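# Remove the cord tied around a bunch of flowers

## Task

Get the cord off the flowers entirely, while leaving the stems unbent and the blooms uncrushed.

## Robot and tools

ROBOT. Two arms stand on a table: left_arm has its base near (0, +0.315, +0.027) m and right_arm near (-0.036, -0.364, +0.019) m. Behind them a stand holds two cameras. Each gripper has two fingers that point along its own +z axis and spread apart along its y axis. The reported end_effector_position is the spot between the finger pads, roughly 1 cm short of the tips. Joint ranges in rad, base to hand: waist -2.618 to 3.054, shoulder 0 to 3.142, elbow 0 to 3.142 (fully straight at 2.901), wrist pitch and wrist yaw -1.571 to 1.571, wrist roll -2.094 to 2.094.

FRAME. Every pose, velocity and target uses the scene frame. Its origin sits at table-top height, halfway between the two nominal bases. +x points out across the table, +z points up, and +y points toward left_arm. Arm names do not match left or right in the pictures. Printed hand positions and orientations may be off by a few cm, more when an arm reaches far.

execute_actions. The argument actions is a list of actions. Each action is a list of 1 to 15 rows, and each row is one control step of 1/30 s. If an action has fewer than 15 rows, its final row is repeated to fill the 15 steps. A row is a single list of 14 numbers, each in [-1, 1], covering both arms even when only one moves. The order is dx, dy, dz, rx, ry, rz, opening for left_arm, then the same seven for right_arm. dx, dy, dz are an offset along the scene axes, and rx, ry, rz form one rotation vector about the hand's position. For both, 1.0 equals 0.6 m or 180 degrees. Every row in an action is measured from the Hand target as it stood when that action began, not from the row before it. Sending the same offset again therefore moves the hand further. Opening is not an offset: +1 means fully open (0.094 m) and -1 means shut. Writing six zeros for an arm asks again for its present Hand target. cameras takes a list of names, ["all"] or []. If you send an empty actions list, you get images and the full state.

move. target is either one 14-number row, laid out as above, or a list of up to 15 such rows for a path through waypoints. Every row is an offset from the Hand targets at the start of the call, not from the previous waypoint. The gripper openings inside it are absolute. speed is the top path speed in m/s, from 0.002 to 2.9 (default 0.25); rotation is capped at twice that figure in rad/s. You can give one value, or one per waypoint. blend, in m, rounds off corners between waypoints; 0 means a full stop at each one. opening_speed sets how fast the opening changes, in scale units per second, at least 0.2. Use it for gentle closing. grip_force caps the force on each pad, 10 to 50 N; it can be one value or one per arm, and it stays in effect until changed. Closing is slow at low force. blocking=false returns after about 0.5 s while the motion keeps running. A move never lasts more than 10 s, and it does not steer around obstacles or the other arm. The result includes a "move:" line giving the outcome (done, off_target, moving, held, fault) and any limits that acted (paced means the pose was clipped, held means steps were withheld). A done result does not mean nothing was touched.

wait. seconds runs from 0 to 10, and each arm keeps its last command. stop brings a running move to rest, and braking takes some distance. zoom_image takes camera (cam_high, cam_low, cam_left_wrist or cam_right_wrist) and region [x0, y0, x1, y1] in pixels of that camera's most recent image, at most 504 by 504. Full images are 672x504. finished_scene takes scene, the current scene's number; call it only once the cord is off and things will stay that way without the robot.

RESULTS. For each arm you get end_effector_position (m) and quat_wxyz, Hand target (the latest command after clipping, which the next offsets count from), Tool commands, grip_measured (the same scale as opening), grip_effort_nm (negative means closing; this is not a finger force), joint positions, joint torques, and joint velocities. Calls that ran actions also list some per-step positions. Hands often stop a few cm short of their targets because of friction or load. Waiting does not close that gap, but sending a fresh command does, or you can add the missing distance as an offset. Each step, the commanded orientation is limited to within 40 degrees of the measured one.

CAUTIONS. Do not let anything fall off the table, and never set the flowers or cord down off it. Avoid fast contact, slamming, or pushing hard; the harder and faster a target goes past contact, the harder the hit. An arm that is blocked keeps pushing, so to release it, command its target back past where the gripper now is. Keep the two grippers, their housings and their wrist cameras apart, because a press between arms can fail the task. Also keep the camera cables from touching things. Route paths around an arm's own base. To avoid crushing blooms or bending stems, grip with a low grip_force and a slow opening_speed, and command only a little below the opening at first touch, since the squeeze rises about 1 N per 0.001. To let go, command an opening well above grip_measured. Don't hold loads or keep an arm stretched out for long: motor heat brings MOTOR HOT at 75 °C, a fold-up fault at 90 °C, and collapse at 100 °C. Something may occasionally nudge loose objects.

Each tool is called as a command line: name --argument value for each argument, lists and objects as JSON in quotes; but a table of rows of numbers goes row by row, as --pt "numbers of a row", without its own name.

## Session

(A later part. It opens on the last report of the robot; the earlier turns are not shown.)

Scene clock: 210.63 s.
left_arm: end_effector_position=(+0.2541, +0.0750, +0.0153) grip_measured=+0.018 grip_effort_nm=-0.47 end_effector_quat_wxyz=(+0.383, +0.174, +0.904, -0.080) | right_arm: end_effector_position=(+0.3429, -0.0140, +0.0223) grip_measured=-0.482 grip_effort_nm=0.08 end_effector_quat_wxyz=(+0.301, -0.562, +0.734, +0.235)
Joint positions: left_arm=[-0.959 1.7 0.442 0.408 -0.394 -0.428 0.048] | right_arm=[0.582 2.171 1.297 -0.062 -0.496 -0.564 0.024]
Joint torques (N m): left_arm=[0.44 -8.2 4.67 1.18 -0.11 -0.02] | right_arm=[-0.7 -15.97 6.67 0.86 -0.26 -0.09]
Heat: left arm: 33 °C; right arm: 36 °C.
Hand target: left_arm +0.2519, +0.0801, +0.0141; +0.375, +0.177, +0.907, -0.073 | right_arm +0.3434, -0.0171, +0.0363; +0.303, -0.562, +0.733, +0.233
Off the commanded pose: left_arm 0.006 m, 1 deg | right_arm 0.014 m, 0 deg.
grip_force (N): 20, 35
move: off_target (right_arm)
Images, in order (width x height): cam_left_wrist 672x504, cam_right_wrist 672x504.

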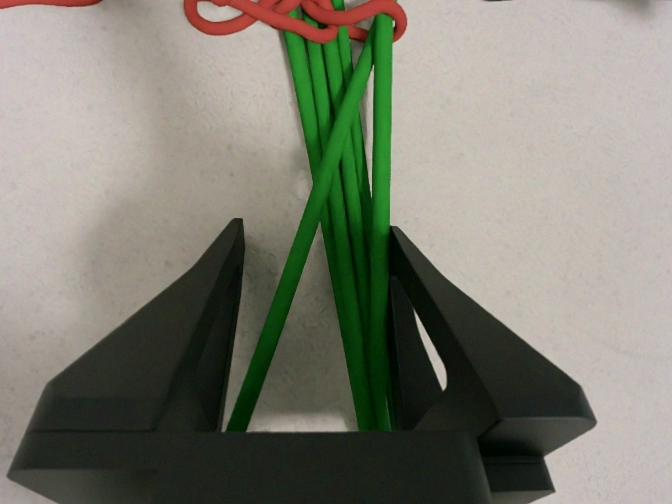

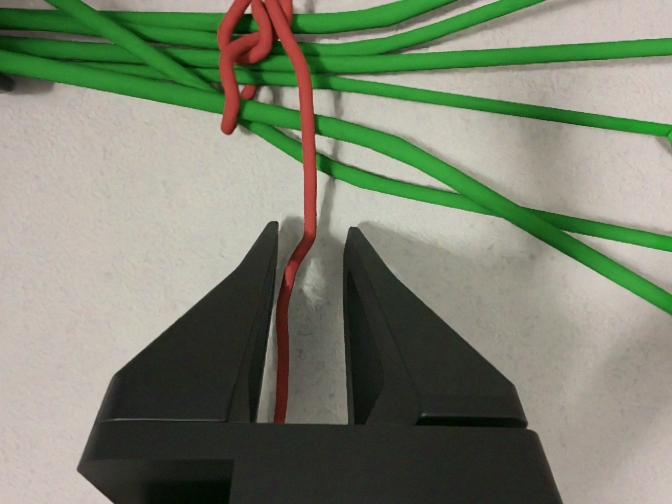

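move --target '[0, 0, 0.022, 0, 0, 0, -0.4, 0.0, -0.0, 0.0, 0, 0, 0, -0.48]' --speed 0.08 --cameras '["cam_left_wrist"]'

Scene clock: 222.10 s.
left_arm: end_effector_position=(+0.2475, +0.0836, +0.0185) grip_measured=+0.017 grip_effort_nm=-0.47 end_effector_quat_wxyz=(+0.368, +0.180, +0.910, -0.067) | right_arm: end_effector_position=(+0.3429, -0.0140, +0.0223) grip_measured=-0.482 grip_effort_nm=0.08 end_effector_quat_wxyz=(+0.301, -0.562, +0.734, +0.235)
Joint positions: left_arm=[-0.959 1.639 0.442 0.304 -0.391 -0.428 0.048] | right_arm=[0.582 2.171 1.297 -0.062 -0.496 -0.564 0.024]
Joint torques (N m): left_arm=[0.44 -8.46 6.16 1.36 -0.15 0.03] | right_arm=[-0.53 -16.01 7.13 0.86 -0.26 -0.08]
Heat: left arm: 34 °C; right arm: 38 °C.
Hand target: left_arm +0.2519, +0.0801, +0.0273; +0.375, +0.177, +0.907, -0.073 | right_arm +0.3434, -0.0171, +0.0363; +0.303, -0.562, +0.733, +0.233
Off the commanded pose: left_arm 0.010 m, 1 deg | right_arm 0.014 m, 0 deg.
grip_force (N): 20, 35
move: off_target (right_arm)
Images, in order (width x height): cam_left_wrist 672x504.

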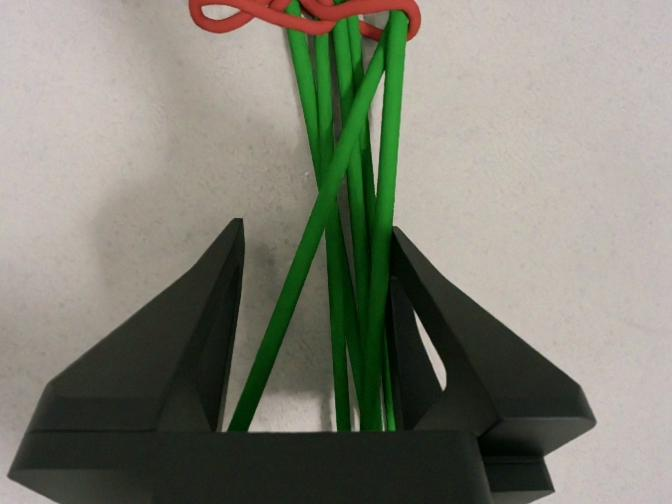

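execute_actions --actions '[]'

zoom_image --camera "cam_low" --region '[320, 190, 540, 300]'

zoom_image --camera "cam_high" --region '[220, 170, 400, 280]'

Scene clock: 228.90 s.
left_arm: end_effector_position=(+0.2475, +0.0837, +0.0185) grip_measured=+0.017 grip_effort_nm=-0.47 end_effector_quat_wxyz=(+0.368, +0.180, +0.910, -0.067) | right_arm: end_effector_position=(+0.3429, -0.0140, +0.0223) grip_measured=-0.482 grip_effort_nm=0.08 end_effector_quat_wxyz=(+0.301, -0.562, +0.734, +0.235)
Joint positions: left_arm=[-0.959 1.639 0.442 0.304 -0.391 -0.428 0.048] | right_arm=[0.582 2.171 1.297 -0.062 -0.496 -0.564 0.024]
Joint velocities: within noise
Joint torques (N m): left_arm=[0.36 -8.38 6.13 1.34 -0.15 0.01] | right_arm=[-0.27 -16.09 6.72 0.88 -0.18 -0.17]
Heat: left arm: 34 °C; right arm: 39 °C.
Hand target: left_arm +0.2519, +0.0801, +0.0273; +0.375, +0.177, +0.907, -0.073 | right_arm +0.3434, -0.0171, +0.0363; +0.303, -0.562, +0.733, +0.233
Tool commands: left_gripper/opening=-0.4 right_gripper/opening=-0.48
Off the commanded pose: left_arm 0.011 m, 1 deg | right_arm 0.014 m, 0 deg.
grip_force (N): 20, 35

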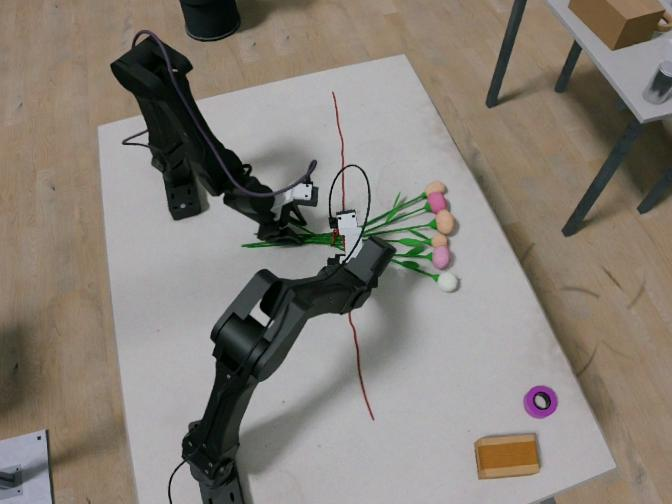

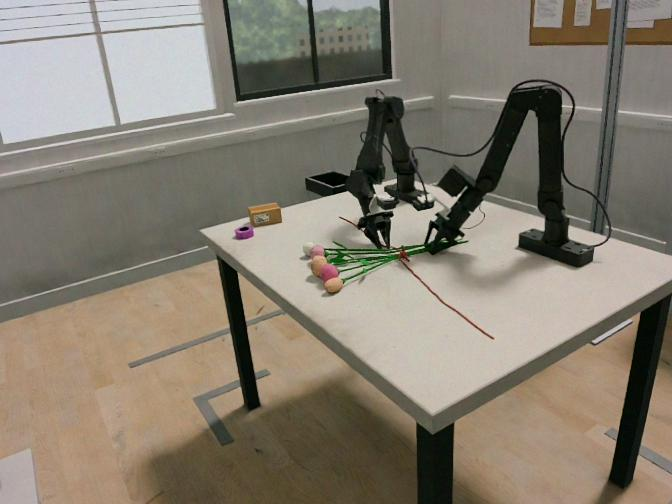

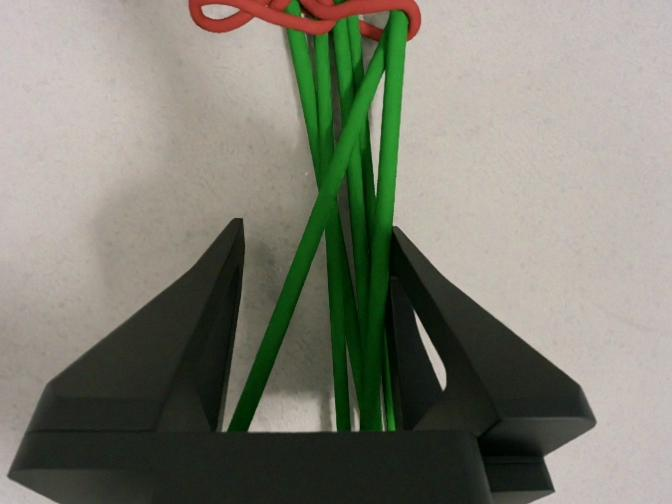

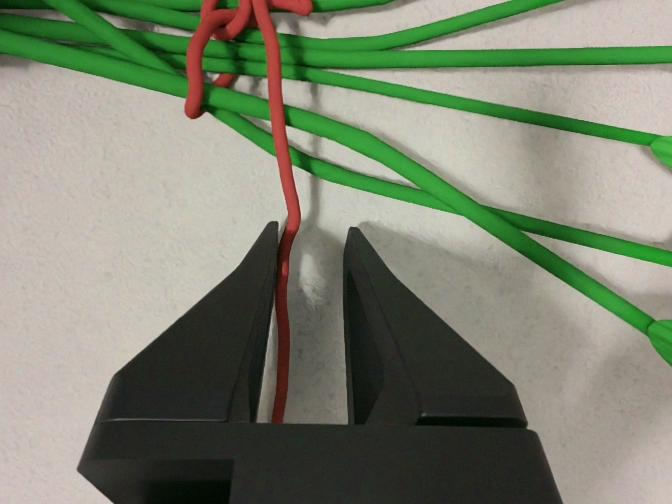

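Scaled by 2.291 from the camera's 672x504 image, which has a finer 960x720 frame.

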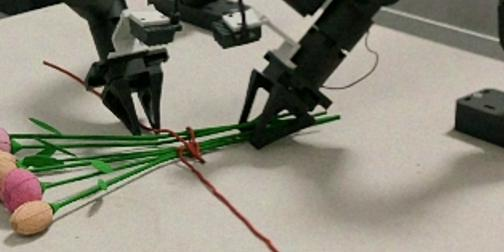

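Scaled by 2.800 from the camera's 672x504 image, which has a finer 960x720 frame.

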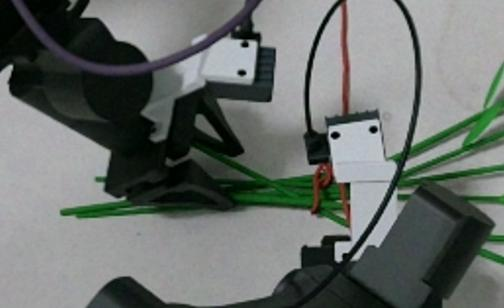

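move --target '[0, 0, 0, 0, 0, 0, -0.15, 0.0, -0.0, 0.0, 0, 0, 0, -0.48]' --speed 0.08 --grip_force '[38, 35]' --opening_speed 0.3 --cameras '["cam_left_wrist"]'

Scene clock: 239.03 s.
left_arm: end_effector_position=(+0.2474, +0.0838, +0.0183) grip_measured=-0.002 grip_effort_nm=-0.77 end_effector_quat_wxyz=(+0.368, +0.180, +0.910, -0.067) | right_arm: end_effector_position=(+0.3429, -0.0140, +0.0223) grip_measured=-0.482 grip_effort_nm=0.08 end_effector_quat_wxyz=(+0.301, -0.562, +0.734, +0.235)
Joint positions: left_arm=[-0.959 1.639 0.442 0.303 -0.391 -0.428 0.047] | right_arm=[0.582 2.171 1.297 -0.062 -0.496 -0.564 0.024]
Joint torques (N m): left_arm=[0.51 -8.34 6.26 1.35 -0.14 0.05] | right_arm=[-0.5 -15.97 6.8 0.82 -0.22 -0.14]
Heat: left arm: 34 °C; right arm: 40 °C.
Hand target: left_arm +0.2519, +0.0801, +0.0273; +0.375, +0.177, +0.907, -0.073 | right_arm +0.3434, -0.0171, +0.0363; +0.303, -0.562, +0.733, +0.233
Off the commanded pose: left_arm 0.011 m, 1 deg | right_arm 0.014 m, 0 deg.
grip_force (N): 38, 35
move: off_target (left_arm, right_arm)
Images, in order (width x height): cam_left_wrist 672x504.

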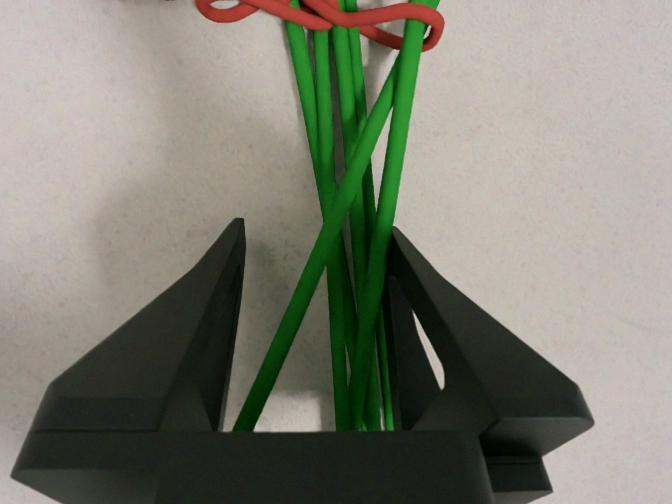

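move --pt "0 0 0 0 0 0 0.4 0 -0.01 -0.06 0 0 0 -0.48" --pt "0 0 0.2 0 0 0 0.4 0.0 -0.01 -0.068 0 0 0 -0.48" --speed 0.08 --grip_force '[50, 35]' --cameras '["cam_left_wrist", "cam_right_wrist"]'

Scene clock: 322.47 s.
left_arm: end_effector_position=(+0.2483, +0.0820, +0.1348) grip_measured=+0.397 grip_effort_nm=0.16 end_effector_quat_wxyz=(+0.365, +0.182, +0.911, -0.066) | right_arm: end_effector_position=(+0.3519, -0.0150, +0.0229) grip_measured=-0.482 grip_effort_nm=0.08 end_effector_quat_wxyz=(+0.331, -0.562, +0.722, +0.230)
Joint positions: left_arm=[-0.959 1.29 0.731 -0.341 -0.389 -0.428 0.066] | right_arm=[0.57 2.175 1.264 0.035 -0.497 -0.574 0.024]
Joint torques (N m): left_arm=[0.44 -6.48 9.02 1.36 -0.16 0] | right_arm=[-0.51 -9.59 4.68 1.29 -0.27 -0.11]
Heat: left arm: 35 °C; right arm: 43 °C.
Hand target: left_arm +0.2519, +0.0801, +0.1474; +0.375, +0.177, +0.907, -0.073 | right_arm +0.3434, -0.0230, -0.0045; +0.303, -0.563, +0.733, +0.233
Off the commanded pose: left_arm 0.013 m, 2 deg | right_arm 0.030 m, 3 deg.
grip_force (N): 50, 35
move: off_target (left_arm, right_arm)
Images, in order (width x height): cam_left_wrist 672x504, cam_right_wrist 672x504.

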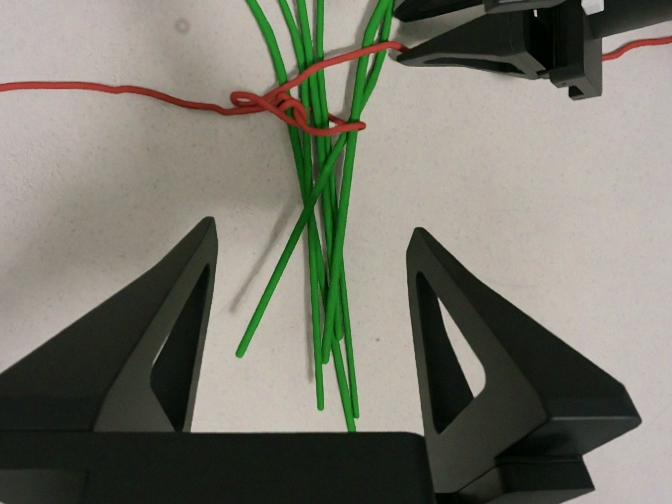

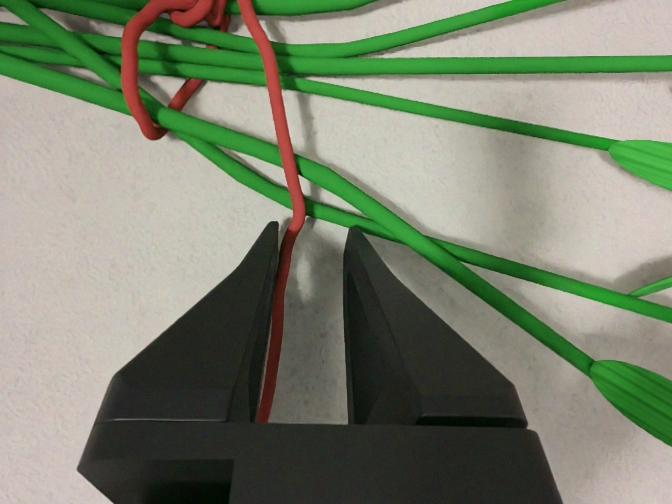

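move --pt "0 0 0 0 0 0 0.4 0 -0.01 0.06 0 0 0 -0.48" --pt "0 0 0 0 0 0 0.4 -0.012 -0.035 0.06 0 0 0 -0.48" --pt "0 0 0 0 0 0 0.4 -0.012 -0.035 0.0 0 0 0 -0.48" --pt "0 0 0 0 0 0 0.4 -0.012 -0.035 0.0 0 0 0 -1.0" --speed 0.1 --blend '[0.01, 0.01, 0, 0]' --cameras '["cam_left_wrist", "cam_right_wrist"]'

Scene clock: 332.23 s.
left_arm: end_effector_position=(+0.2482, +0.0821, +0.1347) grip_measured=+0.397 grip_effort_nm=0.16 end_effector_quat_wxyz=(+0.365, +0.182, +0.911, -0.066) | right_arm: end_effector_position=(+0.3459, -0.0350, +0.0223) grip_measured=-0.938 grip_effort_nm=-0.71 end_effector_quat_wxyz=(+0.333, -0.563, +0.720, +0.233)
Joint positions: left_arm=[-0.959 1.29 0.731 -0.342 -0.389 -0.428 0.066] | right_arm=[0.533 2.133 1.186 0.059 -0.529 -0.608 0.003]
Joint torques (N m): left_arm=[0.46 -6.45 8.9 1.36 -0.16 0] | right_arm=[-0.5 -9.33 4.21 1.26 -0.13 -0.11]
Heat: left arm: 35 °C; right arm: 42 °C.
Hand target: left_arm +0.2519, +0.0802, +0.1474; +0.375, +0.177, +0.907, -0.073 | right_arm +0.3361, -0.0440, -0.0044; +0.303, -0.563, +0.733, +0.233
Off the commanded pose: left_arm 0.013 m, 2 deg | right_arm 0.030 m, 4 deg.
grip_force (N): 50, 35
move: off_target (left_arm, right_arm); blend cut to 0.0083 m at target 1, 0.0083 m at target 2; target 4's new opening was sent with right_arm's hand 0.030 m and 4 deg from that target
Images, in order (width x height): cam_left_wrist 672x504, cam_right_wrist 672x504.

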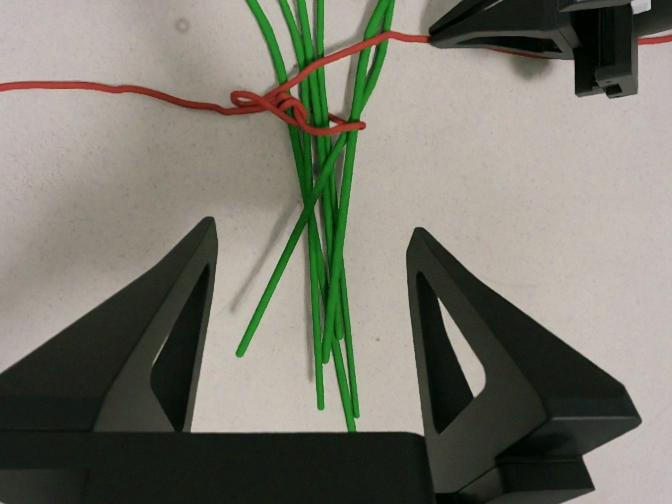

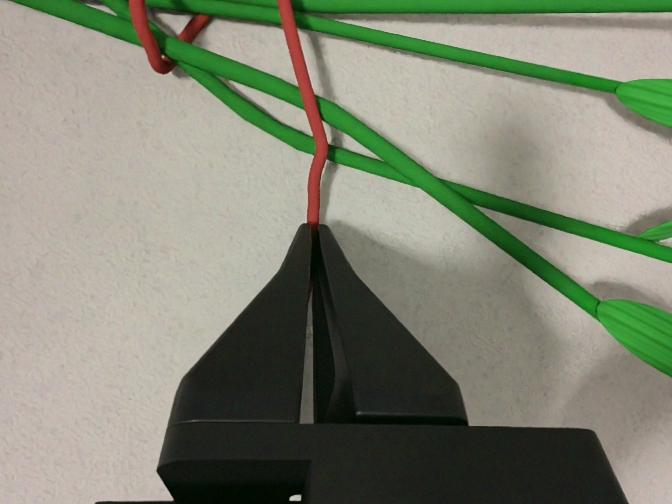

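zoom_image --camera "cam_left_wrist" --region '[215, 70, 385, 150]'

Scaled by 2.965 from the camera's 672x504 image, which has a finer 960x720 frame.

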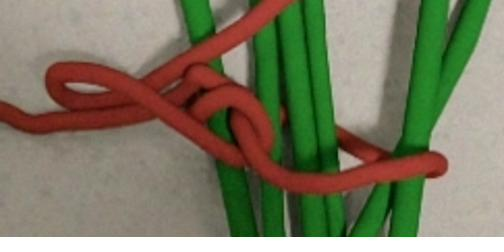

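move --target '[0, 0, 0, 0, 0, 0, 0.4, -0.0, -0.07, 0.03, 0, 0, 0, -1.0]' --speed 0.04 --cameras '["cam_left_wrist"]'

zoom_image --camera "cam_left_wrist" --region '[215, 70, 385, 150]'

Scene clock: 339.47 s.
left_arm: end_effector_position=(+0.2482, +0.0821, +0.1347) grip_measured=+0.397 grip_effort_nm=0.16 end_effector_quat_wxyz=(+0.365, +0.182, +0.911, -0.066) | right_arm: end_effector_position=(+0.3504, -0.0743, +0.0211) grip_measured=-0.940 grip_effort_nm=-0.75 end_effector_quat_wxyz=(+0.332, -0.565, +0.719, +0.233)
Joint positions: left_arm=[-0.959 1.29 0.731 -0.342 -0.389 -0.428 0.066] | right_arm=[0.438 2.098 1.131 0.03 -0.587 -0.701 0.003]
Joint torques (N m): left_arm=[0.43 -6.5 8.91 1.36 -0.18 0] | right_arm=[-0.65 -13.75 3.69 0.65 -0.22 -0.11]
Heat: left arm: 36 °C; right arm: 42 °C.
Hand target: left_arm +0.2519, +0.0802, +0.1474; +0.375, +0.177, +0.907, -0.073 | right_arm +0.3362, -0.0860, +0.0135; +0.303, -0.563, +0.733, +0.233
Off the commanded pose: left_arm 0.013 m, 2 deg | right_arm 0.020 m, 4 deg.
grip_force (N): 50, 35
move: off_target (left_arm, right_arm)
Images, in order (width x height): cam_left_wrist 672x504.

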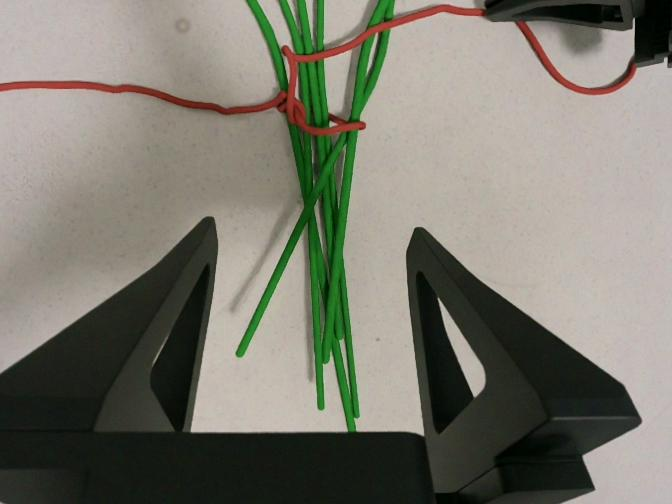

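Scaled by 2.965 from the camera's 672x504 image, which has a finer 960x720 frame.

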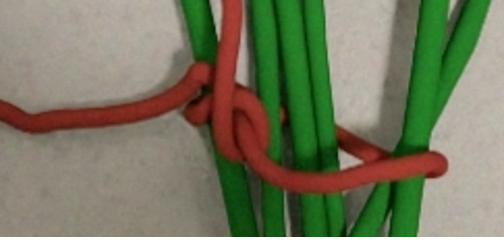

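wait --seconds 0.1 --cameras '["cam_high", "cam_low"]'

zoom_image --camera "cam_low" --region '[290, 190, 510, 300]'

zoom_image --camera "cam_high" --region '[220, 170, 480, 310]'

Scene clock: 358.37 s.
left_arm: end_effector_position=(+0.2482, +0.0821, +0.1347) grip_measured=+0.397 grip_effort_nm=0.16 end_effector_quat_wxyz=(+0.365, +0.182, +0.911, -0.066) | right_arm: end_effector_position=(+0.3504, -0.0743, +0.0211) grip_measured=-0.940 grip_effort_nm=-0.75 end_effector_quat_wxyz=(+0.333, -0.565, +0.719, +0.232)
Joint positions: left_arm=[-0.959 1.29 0.731 -0.342 -0.389 -0.428 0.066] | right_arm=[0.438 2.098 1.131 0.03 -0.587 -0.701 0.003]
Joint torques (N m): left_arm=[0.54 -6.48 8.84 1.38 -0.15 0.03] | right_arm=[-0.5 -13.65 3.56 0.6 -0.19 -0.08]
Heat: left arm: 37 °C; right arm: 42 °C.
Hand target: left_arm +0.2519, +0.0802, +0.1474; +0.375, +0.177, +0.907, -0.073 | right_arm +0.3362, -0.0860, +0.0135; +0.303, -0.563, +0.733, +0.233
Tool commands: left_gripper/opening=+0.4 right_gripper/opening=-1.0
Off the commanded pose: left_arm 0.013 m, 2 deg | right_arm 0.020 m, 4 deg.
grip_force (N): 50, 35
wait: 0.10 s; at rest from the start
Images, in order (width x height): cam_high 672x504, cam_low 672x504.

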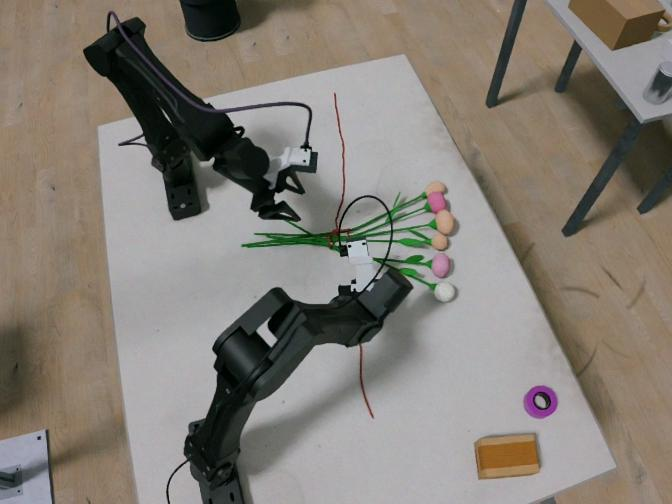

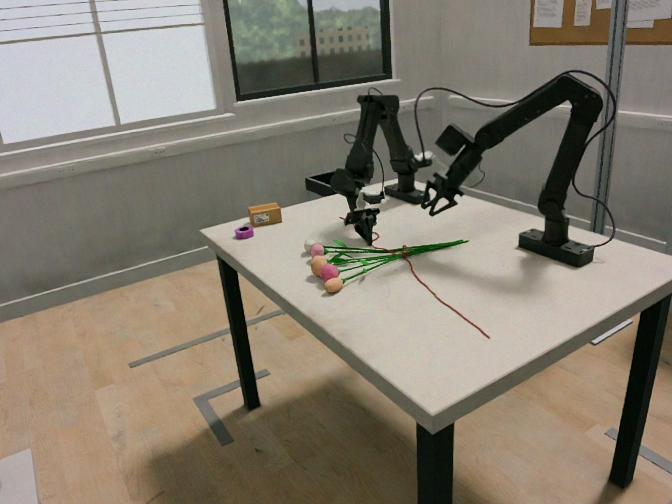

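Scaled by 2.291 from the camera's 672x504 image, which has a finer 960x720 frame.

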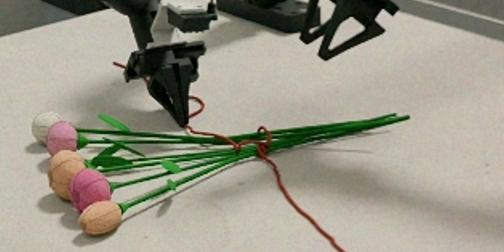

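Scaled by 1.938 from the camera's 672x504 image, which has a finer 960x720 frame.

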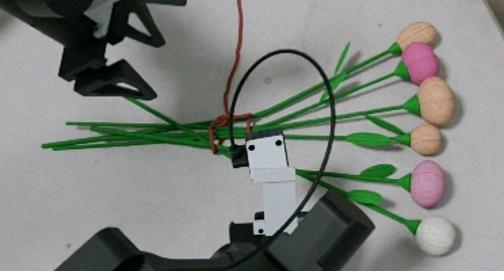

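move --pt "-0.033 0.033 0.067 0 0 0 0.4 0 0 0 0 0 0 -0.5" --pt "-0.033 0.033 0.067 0 0 0 0.4 0.0 -0.035 0.085 0 0 0.0 -0.5" --pt "-0.033 0.033 0.067 0 0 0 0.4 -0.0653 0.1567 0.0775 0 0 0.028 -0.48" --speed 0.12 --blend '[0, 0.02, 0]' --cameras '["cam_left_wrist", "cam_right_wrist"]'

Scene clock: 386.63 s.
left_arm: end_effector_position=(+0.2304, +0.1011, +0.1760) grip_measured=+0.397 grip_effort_nm=0.16 end_effector_quat_wxyz=(+0.364, +0.182, +0.911, -0.070) | right_arm: end_effector_position=(+0.2903, +0.0033, +0.0629) grip_measured=-0.482 grip_effort_nm=0.08 end_effector_quat_wxyz=(+0.292, -0.598, +0.706, +0.244)
Joint positions: left_arm=[-0.971 1.136 0.803 -0.569 -0.389 -0.439 0.066] | right_arm=[0.675 2.004 1.222 -0.153 -0.488 -0.573 0.024]
Joint torques (N m): left_arm=[-0.4 -4.63 9.14 1.36 -0.29 -0.07] | right_arm=[-0.2 -9.46 9.39 1.33 -0.25 0.06]
Heat: left arm: 38 °C; right arm: 42 °C.
Hand target: left_arm +0.2321, +0.1000, +0.1876; +0.375, +0.177, +0.907, -0.073 | right_arm +0.2970, +0.0080, +0.0600; +0.292, -0.594, +0.708, +0.246
Off the commanded pose: left_arm 0.012 m, 2 deg | right_arm 0.009 m, 1 deg.
grip_force (N): 50, 35
move: off_target (left_arm)
Images, in order (width x height): cam_left_wrist 672x504, cam_right_wrist 672x504.

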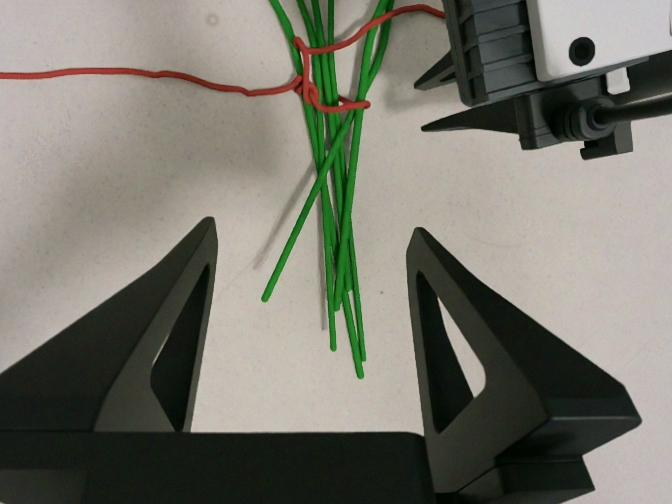

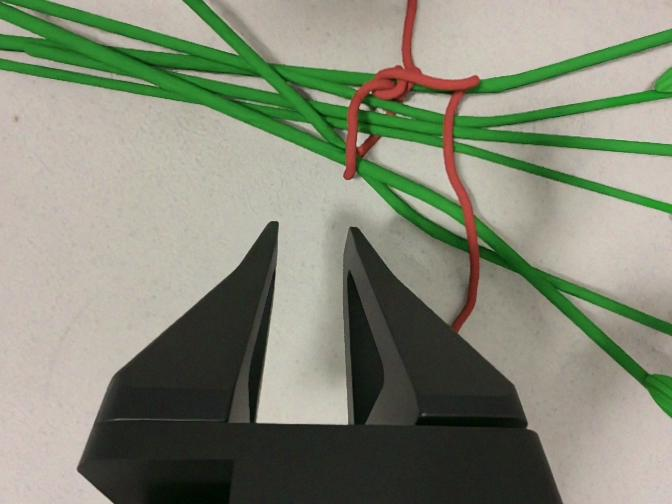

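zoom_image --camera "cam_right_wrist" --region '[300, 40, 500, 200]'

Scaled by 2.520 from the camera's 672x504 image, which has a finer 960x720 frame.

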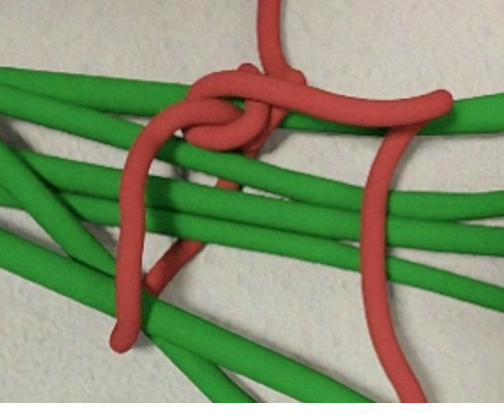

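move --pt "0 0 0 0 0 0 0.4 -0.0067 -0.0067 -0.02 0 0 -0.122 -0.48" --pt "0 0 0 0 0 0 0.4 -0.0067 -0.0067 -0.09 0 0 -0.122 -0.48" --speed 0.1 --blend '[0.01, 0]' --cameras '["cam_left_wrist", "cam_right_wrist"]'

Scene clock: 414.27 s.
left_arm: end_effector_position=(+0.2304, +0.1011, +0.1760) grip_measured=+0.397 grip_effort_nm=0.16 end_effector_quat_wxyz=(+0.364, +0.182, +0.911, -0.070) | right_arm: end_effector_position=(+0.2992, +0.0075, +0.0246) grip_measured=-0.482 grip_effort_nm=0.08 end_effector_quat_wxyz=(+0.350, -0.449, +0.800, +0.189)
Joint positions: left_arm=[-0.971 1.136 0.803 -0.569 -0.389 -0.439 0.066] | right_arm=[0.779 2.043 1.026 0.251 -0.169 -0.177 0.024]
Joint torques (N m): left_arm=[-0.38 -4.55 9.13 1.37 -0.29 -0.1] | right_arm=[0.51 -9.1 4.7 1.69 -0.09 0.1]
Heat: left arm: 39 °C; right arm: 42 °C.
Hand target: left_arm +0.2321, +0.1000, +0.1876; +0.375, +0.177, +0.907, -0.073 | right_arm +0.2930, +0.0040, +0.0060; +0.334, -0.449, +0.808, +0.186
Off the commanded pose: left_arm 0.012 m, 2 deg | right_arm 0.020 m, 2 deg.
grip_force (N): 50, 35
move: off_target (left_arm, right_arm)
Images, in order (width x height): cam_left_wrist 672x504, cam_right_wrist 672x504.

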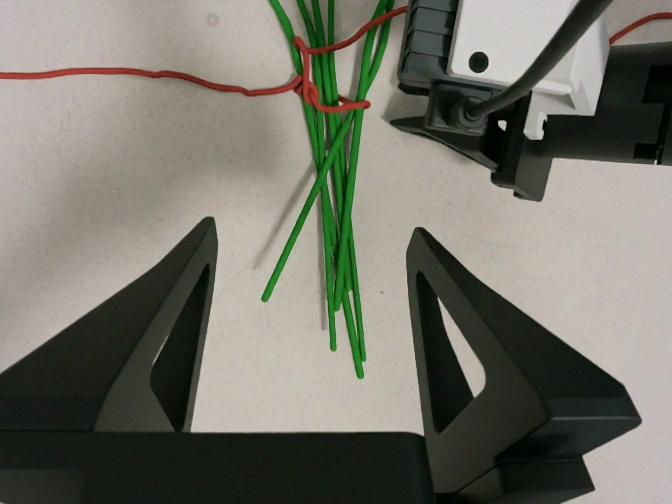

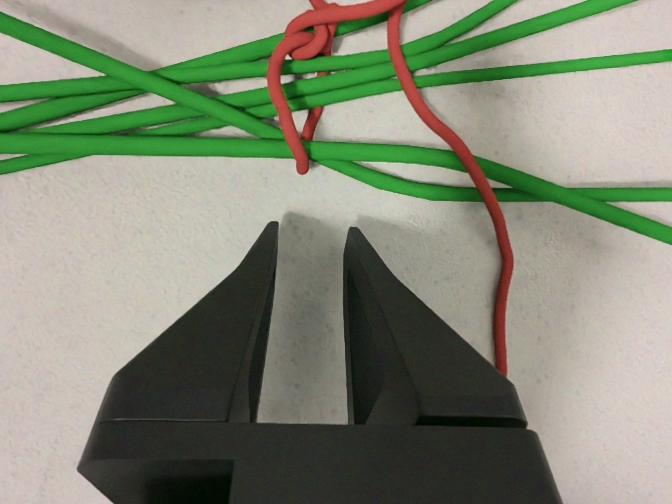

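move --target '[0, 0, 0, 0, 0, 0, 0.4, 0.0185, 0.035, -0.012, 0, 0, 0, -0.66]' --speed 0.06 --cameras '["cam_right_wrist"]'

Scene clock: 420.73 s.
left_arm: end_effector_position=(+0.2304, +0.1011, +0.1760) grip_measured=+0.397 grip_effort_nm=0.16 end_effector_quat_wxyz=(+0.364, +0.182, +0.911, -0.070) | right_arm: end_effector_position=(+0.3079, +0.0272, +0.0222) grip_measured=-0.658 grip_effort_nm=-0.08 end_effector_quat_wxyz=(+0.361, -0.448, +0.794, +0.196)
Joint positions: left_arm=[-0.971 1.136 0.803 -0.569 -0.389 -0.439 0.066] | right_arm=[0.797 2.107 1.094 0.277 -0.163 -0.163 0.016]
Joint torques (N m): left_arm=[-0.4 -4.66 9.18 1.36 -0.27 -0.08] | right_arm=[0.59 -8.4 7.68 1.3 0 0.04]
Heat: left arm: 39 °C; right arm: 42 °C.
Hand target: left_arm +0.2321, +0.1000, +0.1876; +0.375, +0.177, +0.907, -0.073 | right_arm +0.3041, +0.0250, -0.0012; +0.334, -0.449, +0.808, +0.186
Off the commanded pose: left_arm 0.012 m, 2 deg | right_arm 0.024 m, 4 deg.
grip_force (N): 50, 35
move: off_target (left_arm, right_arm)
Images, in order (width x height): cam_right_wrist 672x504.

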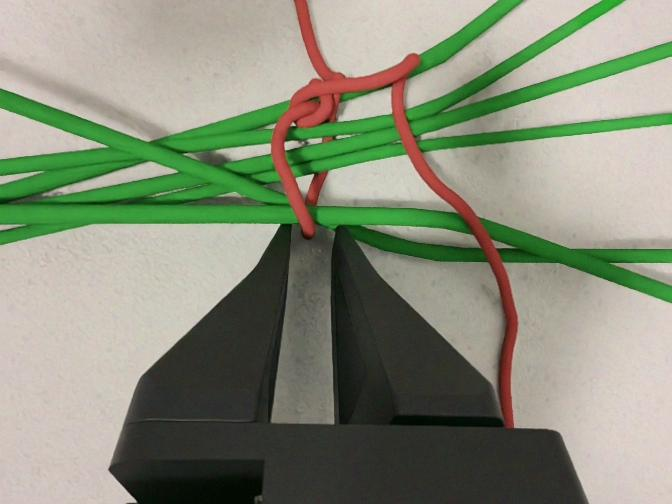

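move --target '[0, 0, 0, 0, 0, 0, 0.4, 0.003, 0.004, 0, 0, 0, 0, -1.0]' --speed 0.05 --opening_speed 0.5 --cameras '["cam_right_wrist"]'

Scene clock: 425.93 s.
left_arm: end_effector_position=(+0.2304, +0.1011, +0.1760) grip_measured=+0.397 grip_effort_nm=0.16 end_effector_quat_wxyz=(+0.364, +0.182, +0.911, -0.070) | right_arm: end_effector_position=(+0.3093, +0.0304, +0.0224) grip_measured=-0.935 grip_effort_nm=-0.72 end_effector_quat_wxyz=(+0.363, -0.449, +0.793, +0.197)
Joint positions: left_arm=[-0.971 1.136 0.803 -0.569 -0.389 -0.439 0.066] | right_arm=[0.8 2.116 1.107 0.277 -0.162 -0.163 0.003]
Joint torques (N m): left_arm=[-0.35 -4.6 9.07 1.36 -0.33 -0.11] | right_arm=[0.21 -8.61 7.73 1.17 0 0.08]
Heat: left arm: 39 °C; right arm: 41 °C.
Hand target: left_arm +0.2321, +0.1000, +0.1876; +0.375, +0.177, +0.907, -0.073 | right_arm +0.3059, +0.0273, -0.0012; +0.334, -0.449, +0.808, +0.186
Off the commanded pose: left_arm 0.012 m, 2 deg | right_arm 0.024 m, 4 deg.
grip_force (N): 50, 35
move: off_target (left_arm, right_arm)
Images, in order (width x height): cam_right_wrist 672x504.

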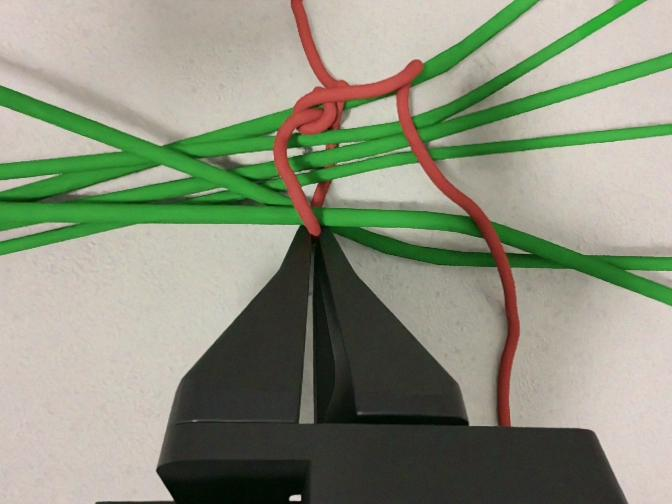

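move --target '[0, 0, 0, 0, 0, 0, 0.4, -0.017, -0.07, 0.03, 0, 0, 0, -1.0]' --speed 0.04 --cameras '["cam_left_wrist", "cam_right_wrist"]'

Scene clock: 431.63 s.
left_arm: end_effector_position=(+0.2304, +0.1011, +0.1760) grip_measured=+0.397 grip_effort_nm=0.16 end_effector_quat_wxyz=(+0.364, +0.182, +0.911, -0.070) | right_arm: end_effector_position=(+0.3052, -0.0027, +0.0214) grip_measured=-0.937 grip_effort_nm=-0.76 end_effector_quat_wxyz=(+0.356, -0.444, +0.799, +0.192)
Joint positions: left_arm=[-0.971 1.136 0.803 -0.569 -0.389 -0.439 0.066] | right_arm=[0.749 2.045 0.999 0.291 -0.19 -0.189 0.003]
Joint torques (N m): left_arm=[-0.42 -4.62 9.29 1.37 -0.28 -0.04] | right_arm=[-0.54 -13.7 3.88 1.02 -0.16 -0.13]
Heat: left arm: 39 °C; right arm: 41 °C.
Hand target: left_arm +0.2321, +0.1000, +0.1876; +0.375, +0.177, +0.907, -0.073 | right_arm +0.2956, -0.0147, +0.0167; +0.334, -0.449, +0.808, +0.186
Off the commanded pose: left_arm 0.012 m, 2 deg | right_arm 0.016 m, 3 deg.
grip_force (N): 50, 35
move: off_target (left_arm, right_arm)
Images, in order (width x height): cam_left_wrist 672x504, cam_right_wrist 672x504.

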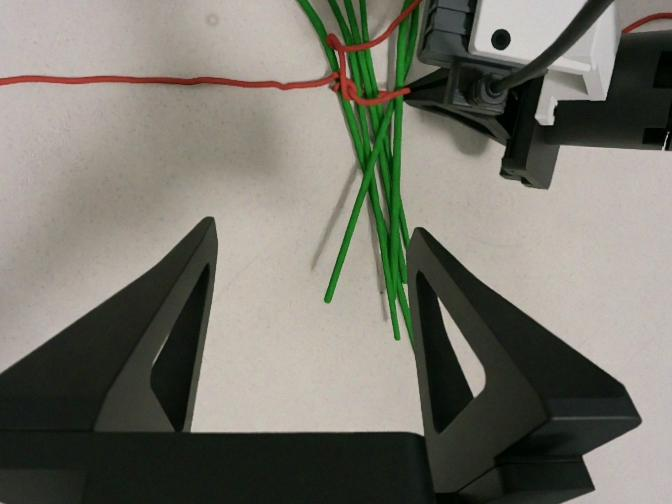

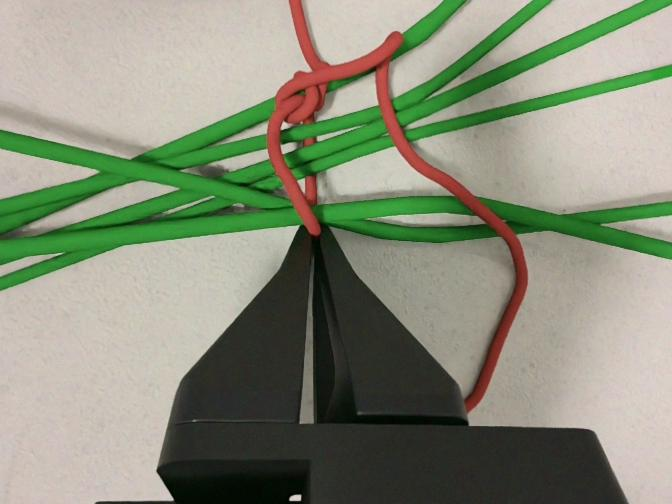

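move --target '[0.0117, -0.0475, -0.19, 0, 0, 0, 0.42, 0, 0, 0, 0, 0, 0, -1.0]' --speed 0.15 --cameras '["cam_high", "cam_left_wrist"]'

Scene clock: 481.80 s.
left_arm: end_effector_position=(+0.2395, +0.0679, +0.0787) grip_measured=+0.417 grip_effort_nm=0.17 end_effector_quat_wxyz=(+0.374, +0.178, +0.906, -0.083) | right_arm: end_effector_position=(+0.3052, -0.0027, +0.0214) grip_measured=-0.937 grip_effort_nm=-0.76 end_effector_quat_wxyz=(+0.356, -0.444, +0.799, +0.192)
Joint positions: left_arm=[-1.016 1.425 0.564 -0.02 -0.413 -0.478 0.067] | right_arm=[0.749 2.045 0.999 0.291 -0.19 -0.189 0.003]
Joint torques (N m): left_arm=[-0.34 -4.31 5.68 1.6 -0.33 -0.06] | right_arm=[-0.55 -13.91 3.96 1.02 -0.17 -0.15]
Heat: left arm: 40 °C; right arm: 44 °C.
Hand target: left_arm +0.2391, +0.0715, +0.0736; +0.375, +0.177, +0.907, -0.073 | right_arm +0.2956, -0.0147, +0.0167; +0.334, -0.449, +0.808, +0.186
Off the commanded pose: left_arm 0.006 m, 1 deg | right_arm 0.016 m, 3 deg.
grip_force (N): 50, 35
move: off_target (right_arm)
Images, in order (width x height): cam_high 672x504, cam_left_wrist 672x504.

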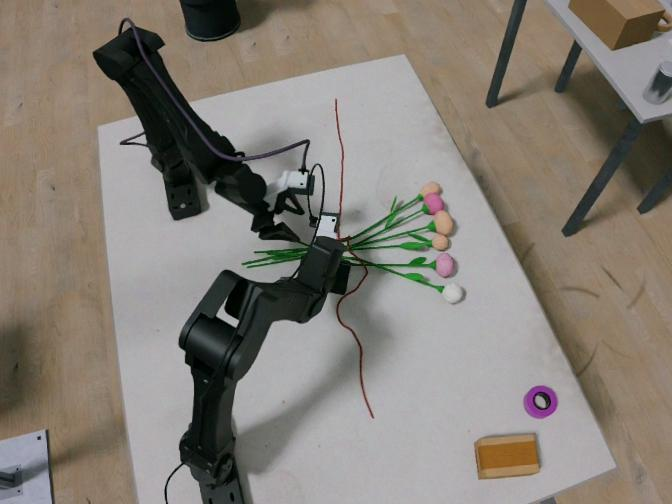

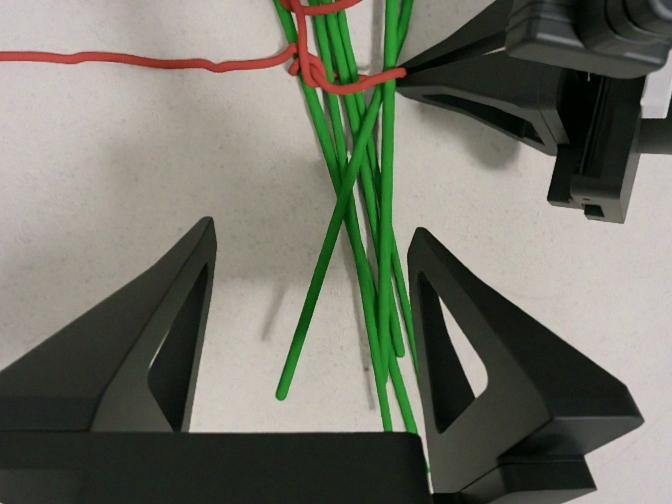

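move --pt "0.009 -0.0193 -0.02 0 0 0 0.42 0 0 0 0 0 0 -1.0" --pt "0.009 -0.0193 -0.113 0 0 0 0.42 0 0 0 0 0 0 -1.0" --speed 0.08 --cameras '["cam_left_wrist", "cam_right_wrist"]'

Scene clock: 490.10 s.
left_arm: end_effector_position=(+0.2484, +0.0526, +0.0162) grip_measured=+0.417 grip_effort_nm=0.16 end_effector_quat_wxyz=(+0.383, +0.173, +0.903, -0.087) | right_arm: end_effector_position=(+0.3052, -0.0027, +0.0214) grip_measured=-0.937 grip_effort_nm=-0.76 end_effector_quat_wxyz=(+0.356, -0.444, +0.799, +0.192)
Joint positions: left_arm=[-1.024 1.74 0.502 0.375 -0.428 -0.486 0.067] | right_arm=[0.749 2.045 0.999 0.291 -0.19 -0.189 0.003]
Joint torques (N m): left_arm=[-0.2 -5.35 3.82 1.5 -0.23 -0.01] | right_arm=[-0.7 -13.78 3.74 1.05 -0.13 -0.13]
Heat: left arm: 38 °C; right arm: 44 °C.
Hand target: left_arm +0.2445, +0.0598, +0.0058; +0.375, +0.177, +0.907, -0.073 | right_arm +0.2956, -0.0147, +0.0167; +0.334, -0.449, +0.808, +0.186
Off the commanded pose: left_arm 0.013 m, 2 deg | right_arm 0.016 m, 3 deg.
grip_force (N): 50, 35
move: off_target (left_arm, right_arm)
Images, in order (width x height): cam_left_wrist 672x504, cam_right_wrist 672x504.

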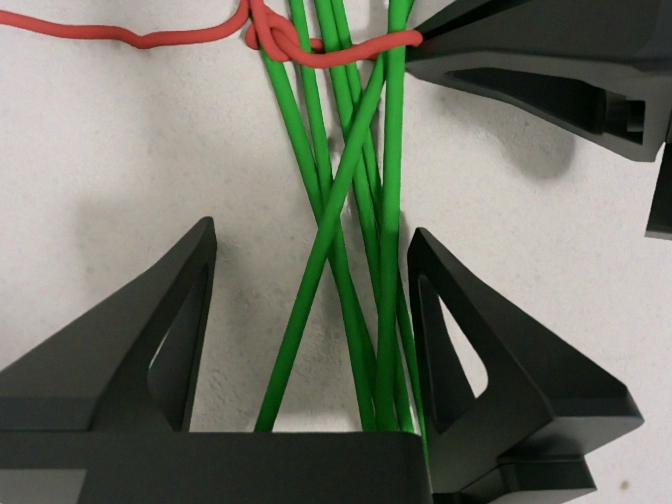

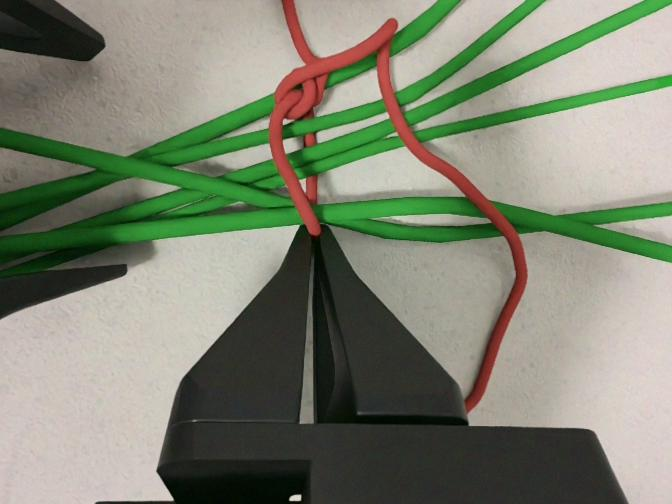

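move --target '[0,0,0,0,0,0,0.42,-0.01,-0.0833,0.035,0,0,0,-1]' --speed 0.05 --cameras '["cam_high","cam_left_wrist","cam_right_wrist"]'

Scene clock: 516.77 s.
left_arm: end_effector_position=(+0.2485, +0.0524, +0.0163) grip_measured=+0.417 grip_effort_nm=0.15 end_effector_quat_wxyz=(+0.383, +0.172, +0.903, -0.087) | right_arm: end_effector_position=(+0.2937, -0.0615, +0.0295) grip_measured=-0.937 grip_effort_nm=-0.75 end_effector_quat_wxyz=(+0.331, -0.446, +0.812, +0.183)
Joint positions: left_arm=[-1.024 1.74 0.502 0.376 -0.428 -0.486 0.067] | right_arm=[0.644 1.885 0.857 0.198 -0.254 -0.267 0.003]
Joint torques (N m): left_arm=[-0.12 -5.23 3.74 1.51 -0.26 -0.03] | right_arm=[-0.49 -13.03 4.48 1.39 -0.3 -0.15]
Heat: left arm: 37 °C; right arm: 44 °C.
Hand target: left_arm +0.2445, +0.0598, +0.0058; +0.375, +0.177, +0.907, -0.073 | right_arm +0.2897, -0.0646, +0.0377; +0.334, -0.449, +0.808, +0.186
Off the commanded pose: left_arm 0.013 m, 2 deg | right_arm 0.010 m, 1 deg.
grip_force (N): 50, 35
move: off_target (left_arm)
Images, in order (width x height): cam_high 672x504, cam_left_wrist 672x504, cam_right_wrist 672x504.

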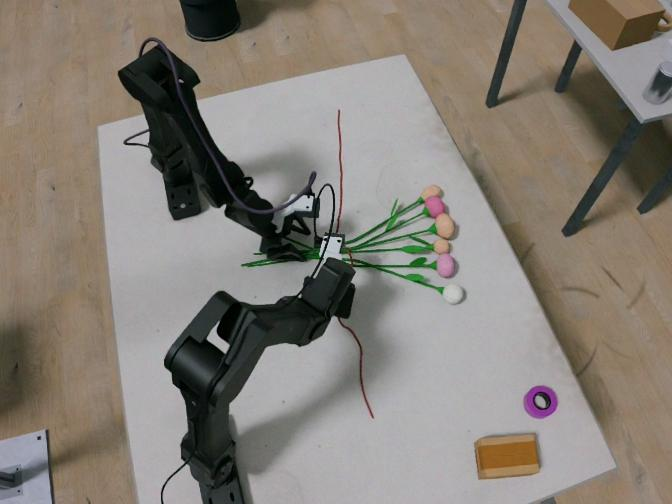

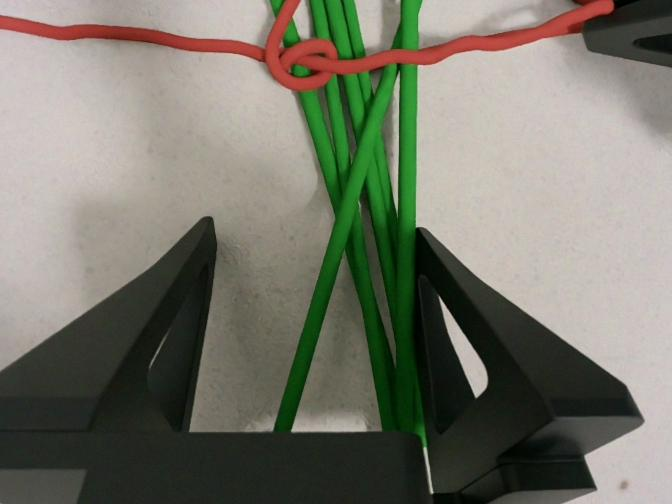

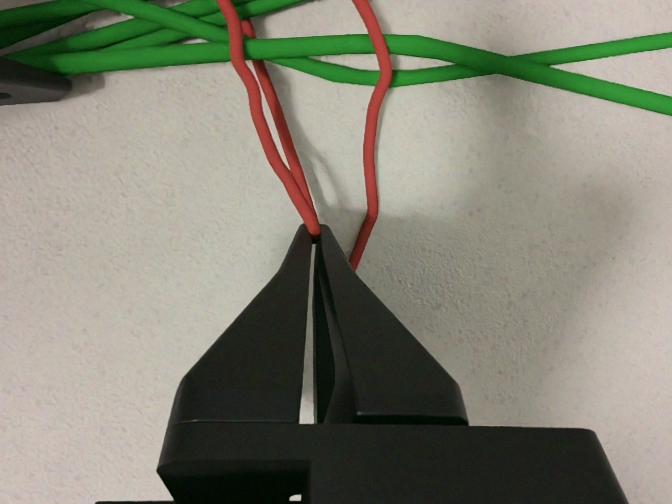

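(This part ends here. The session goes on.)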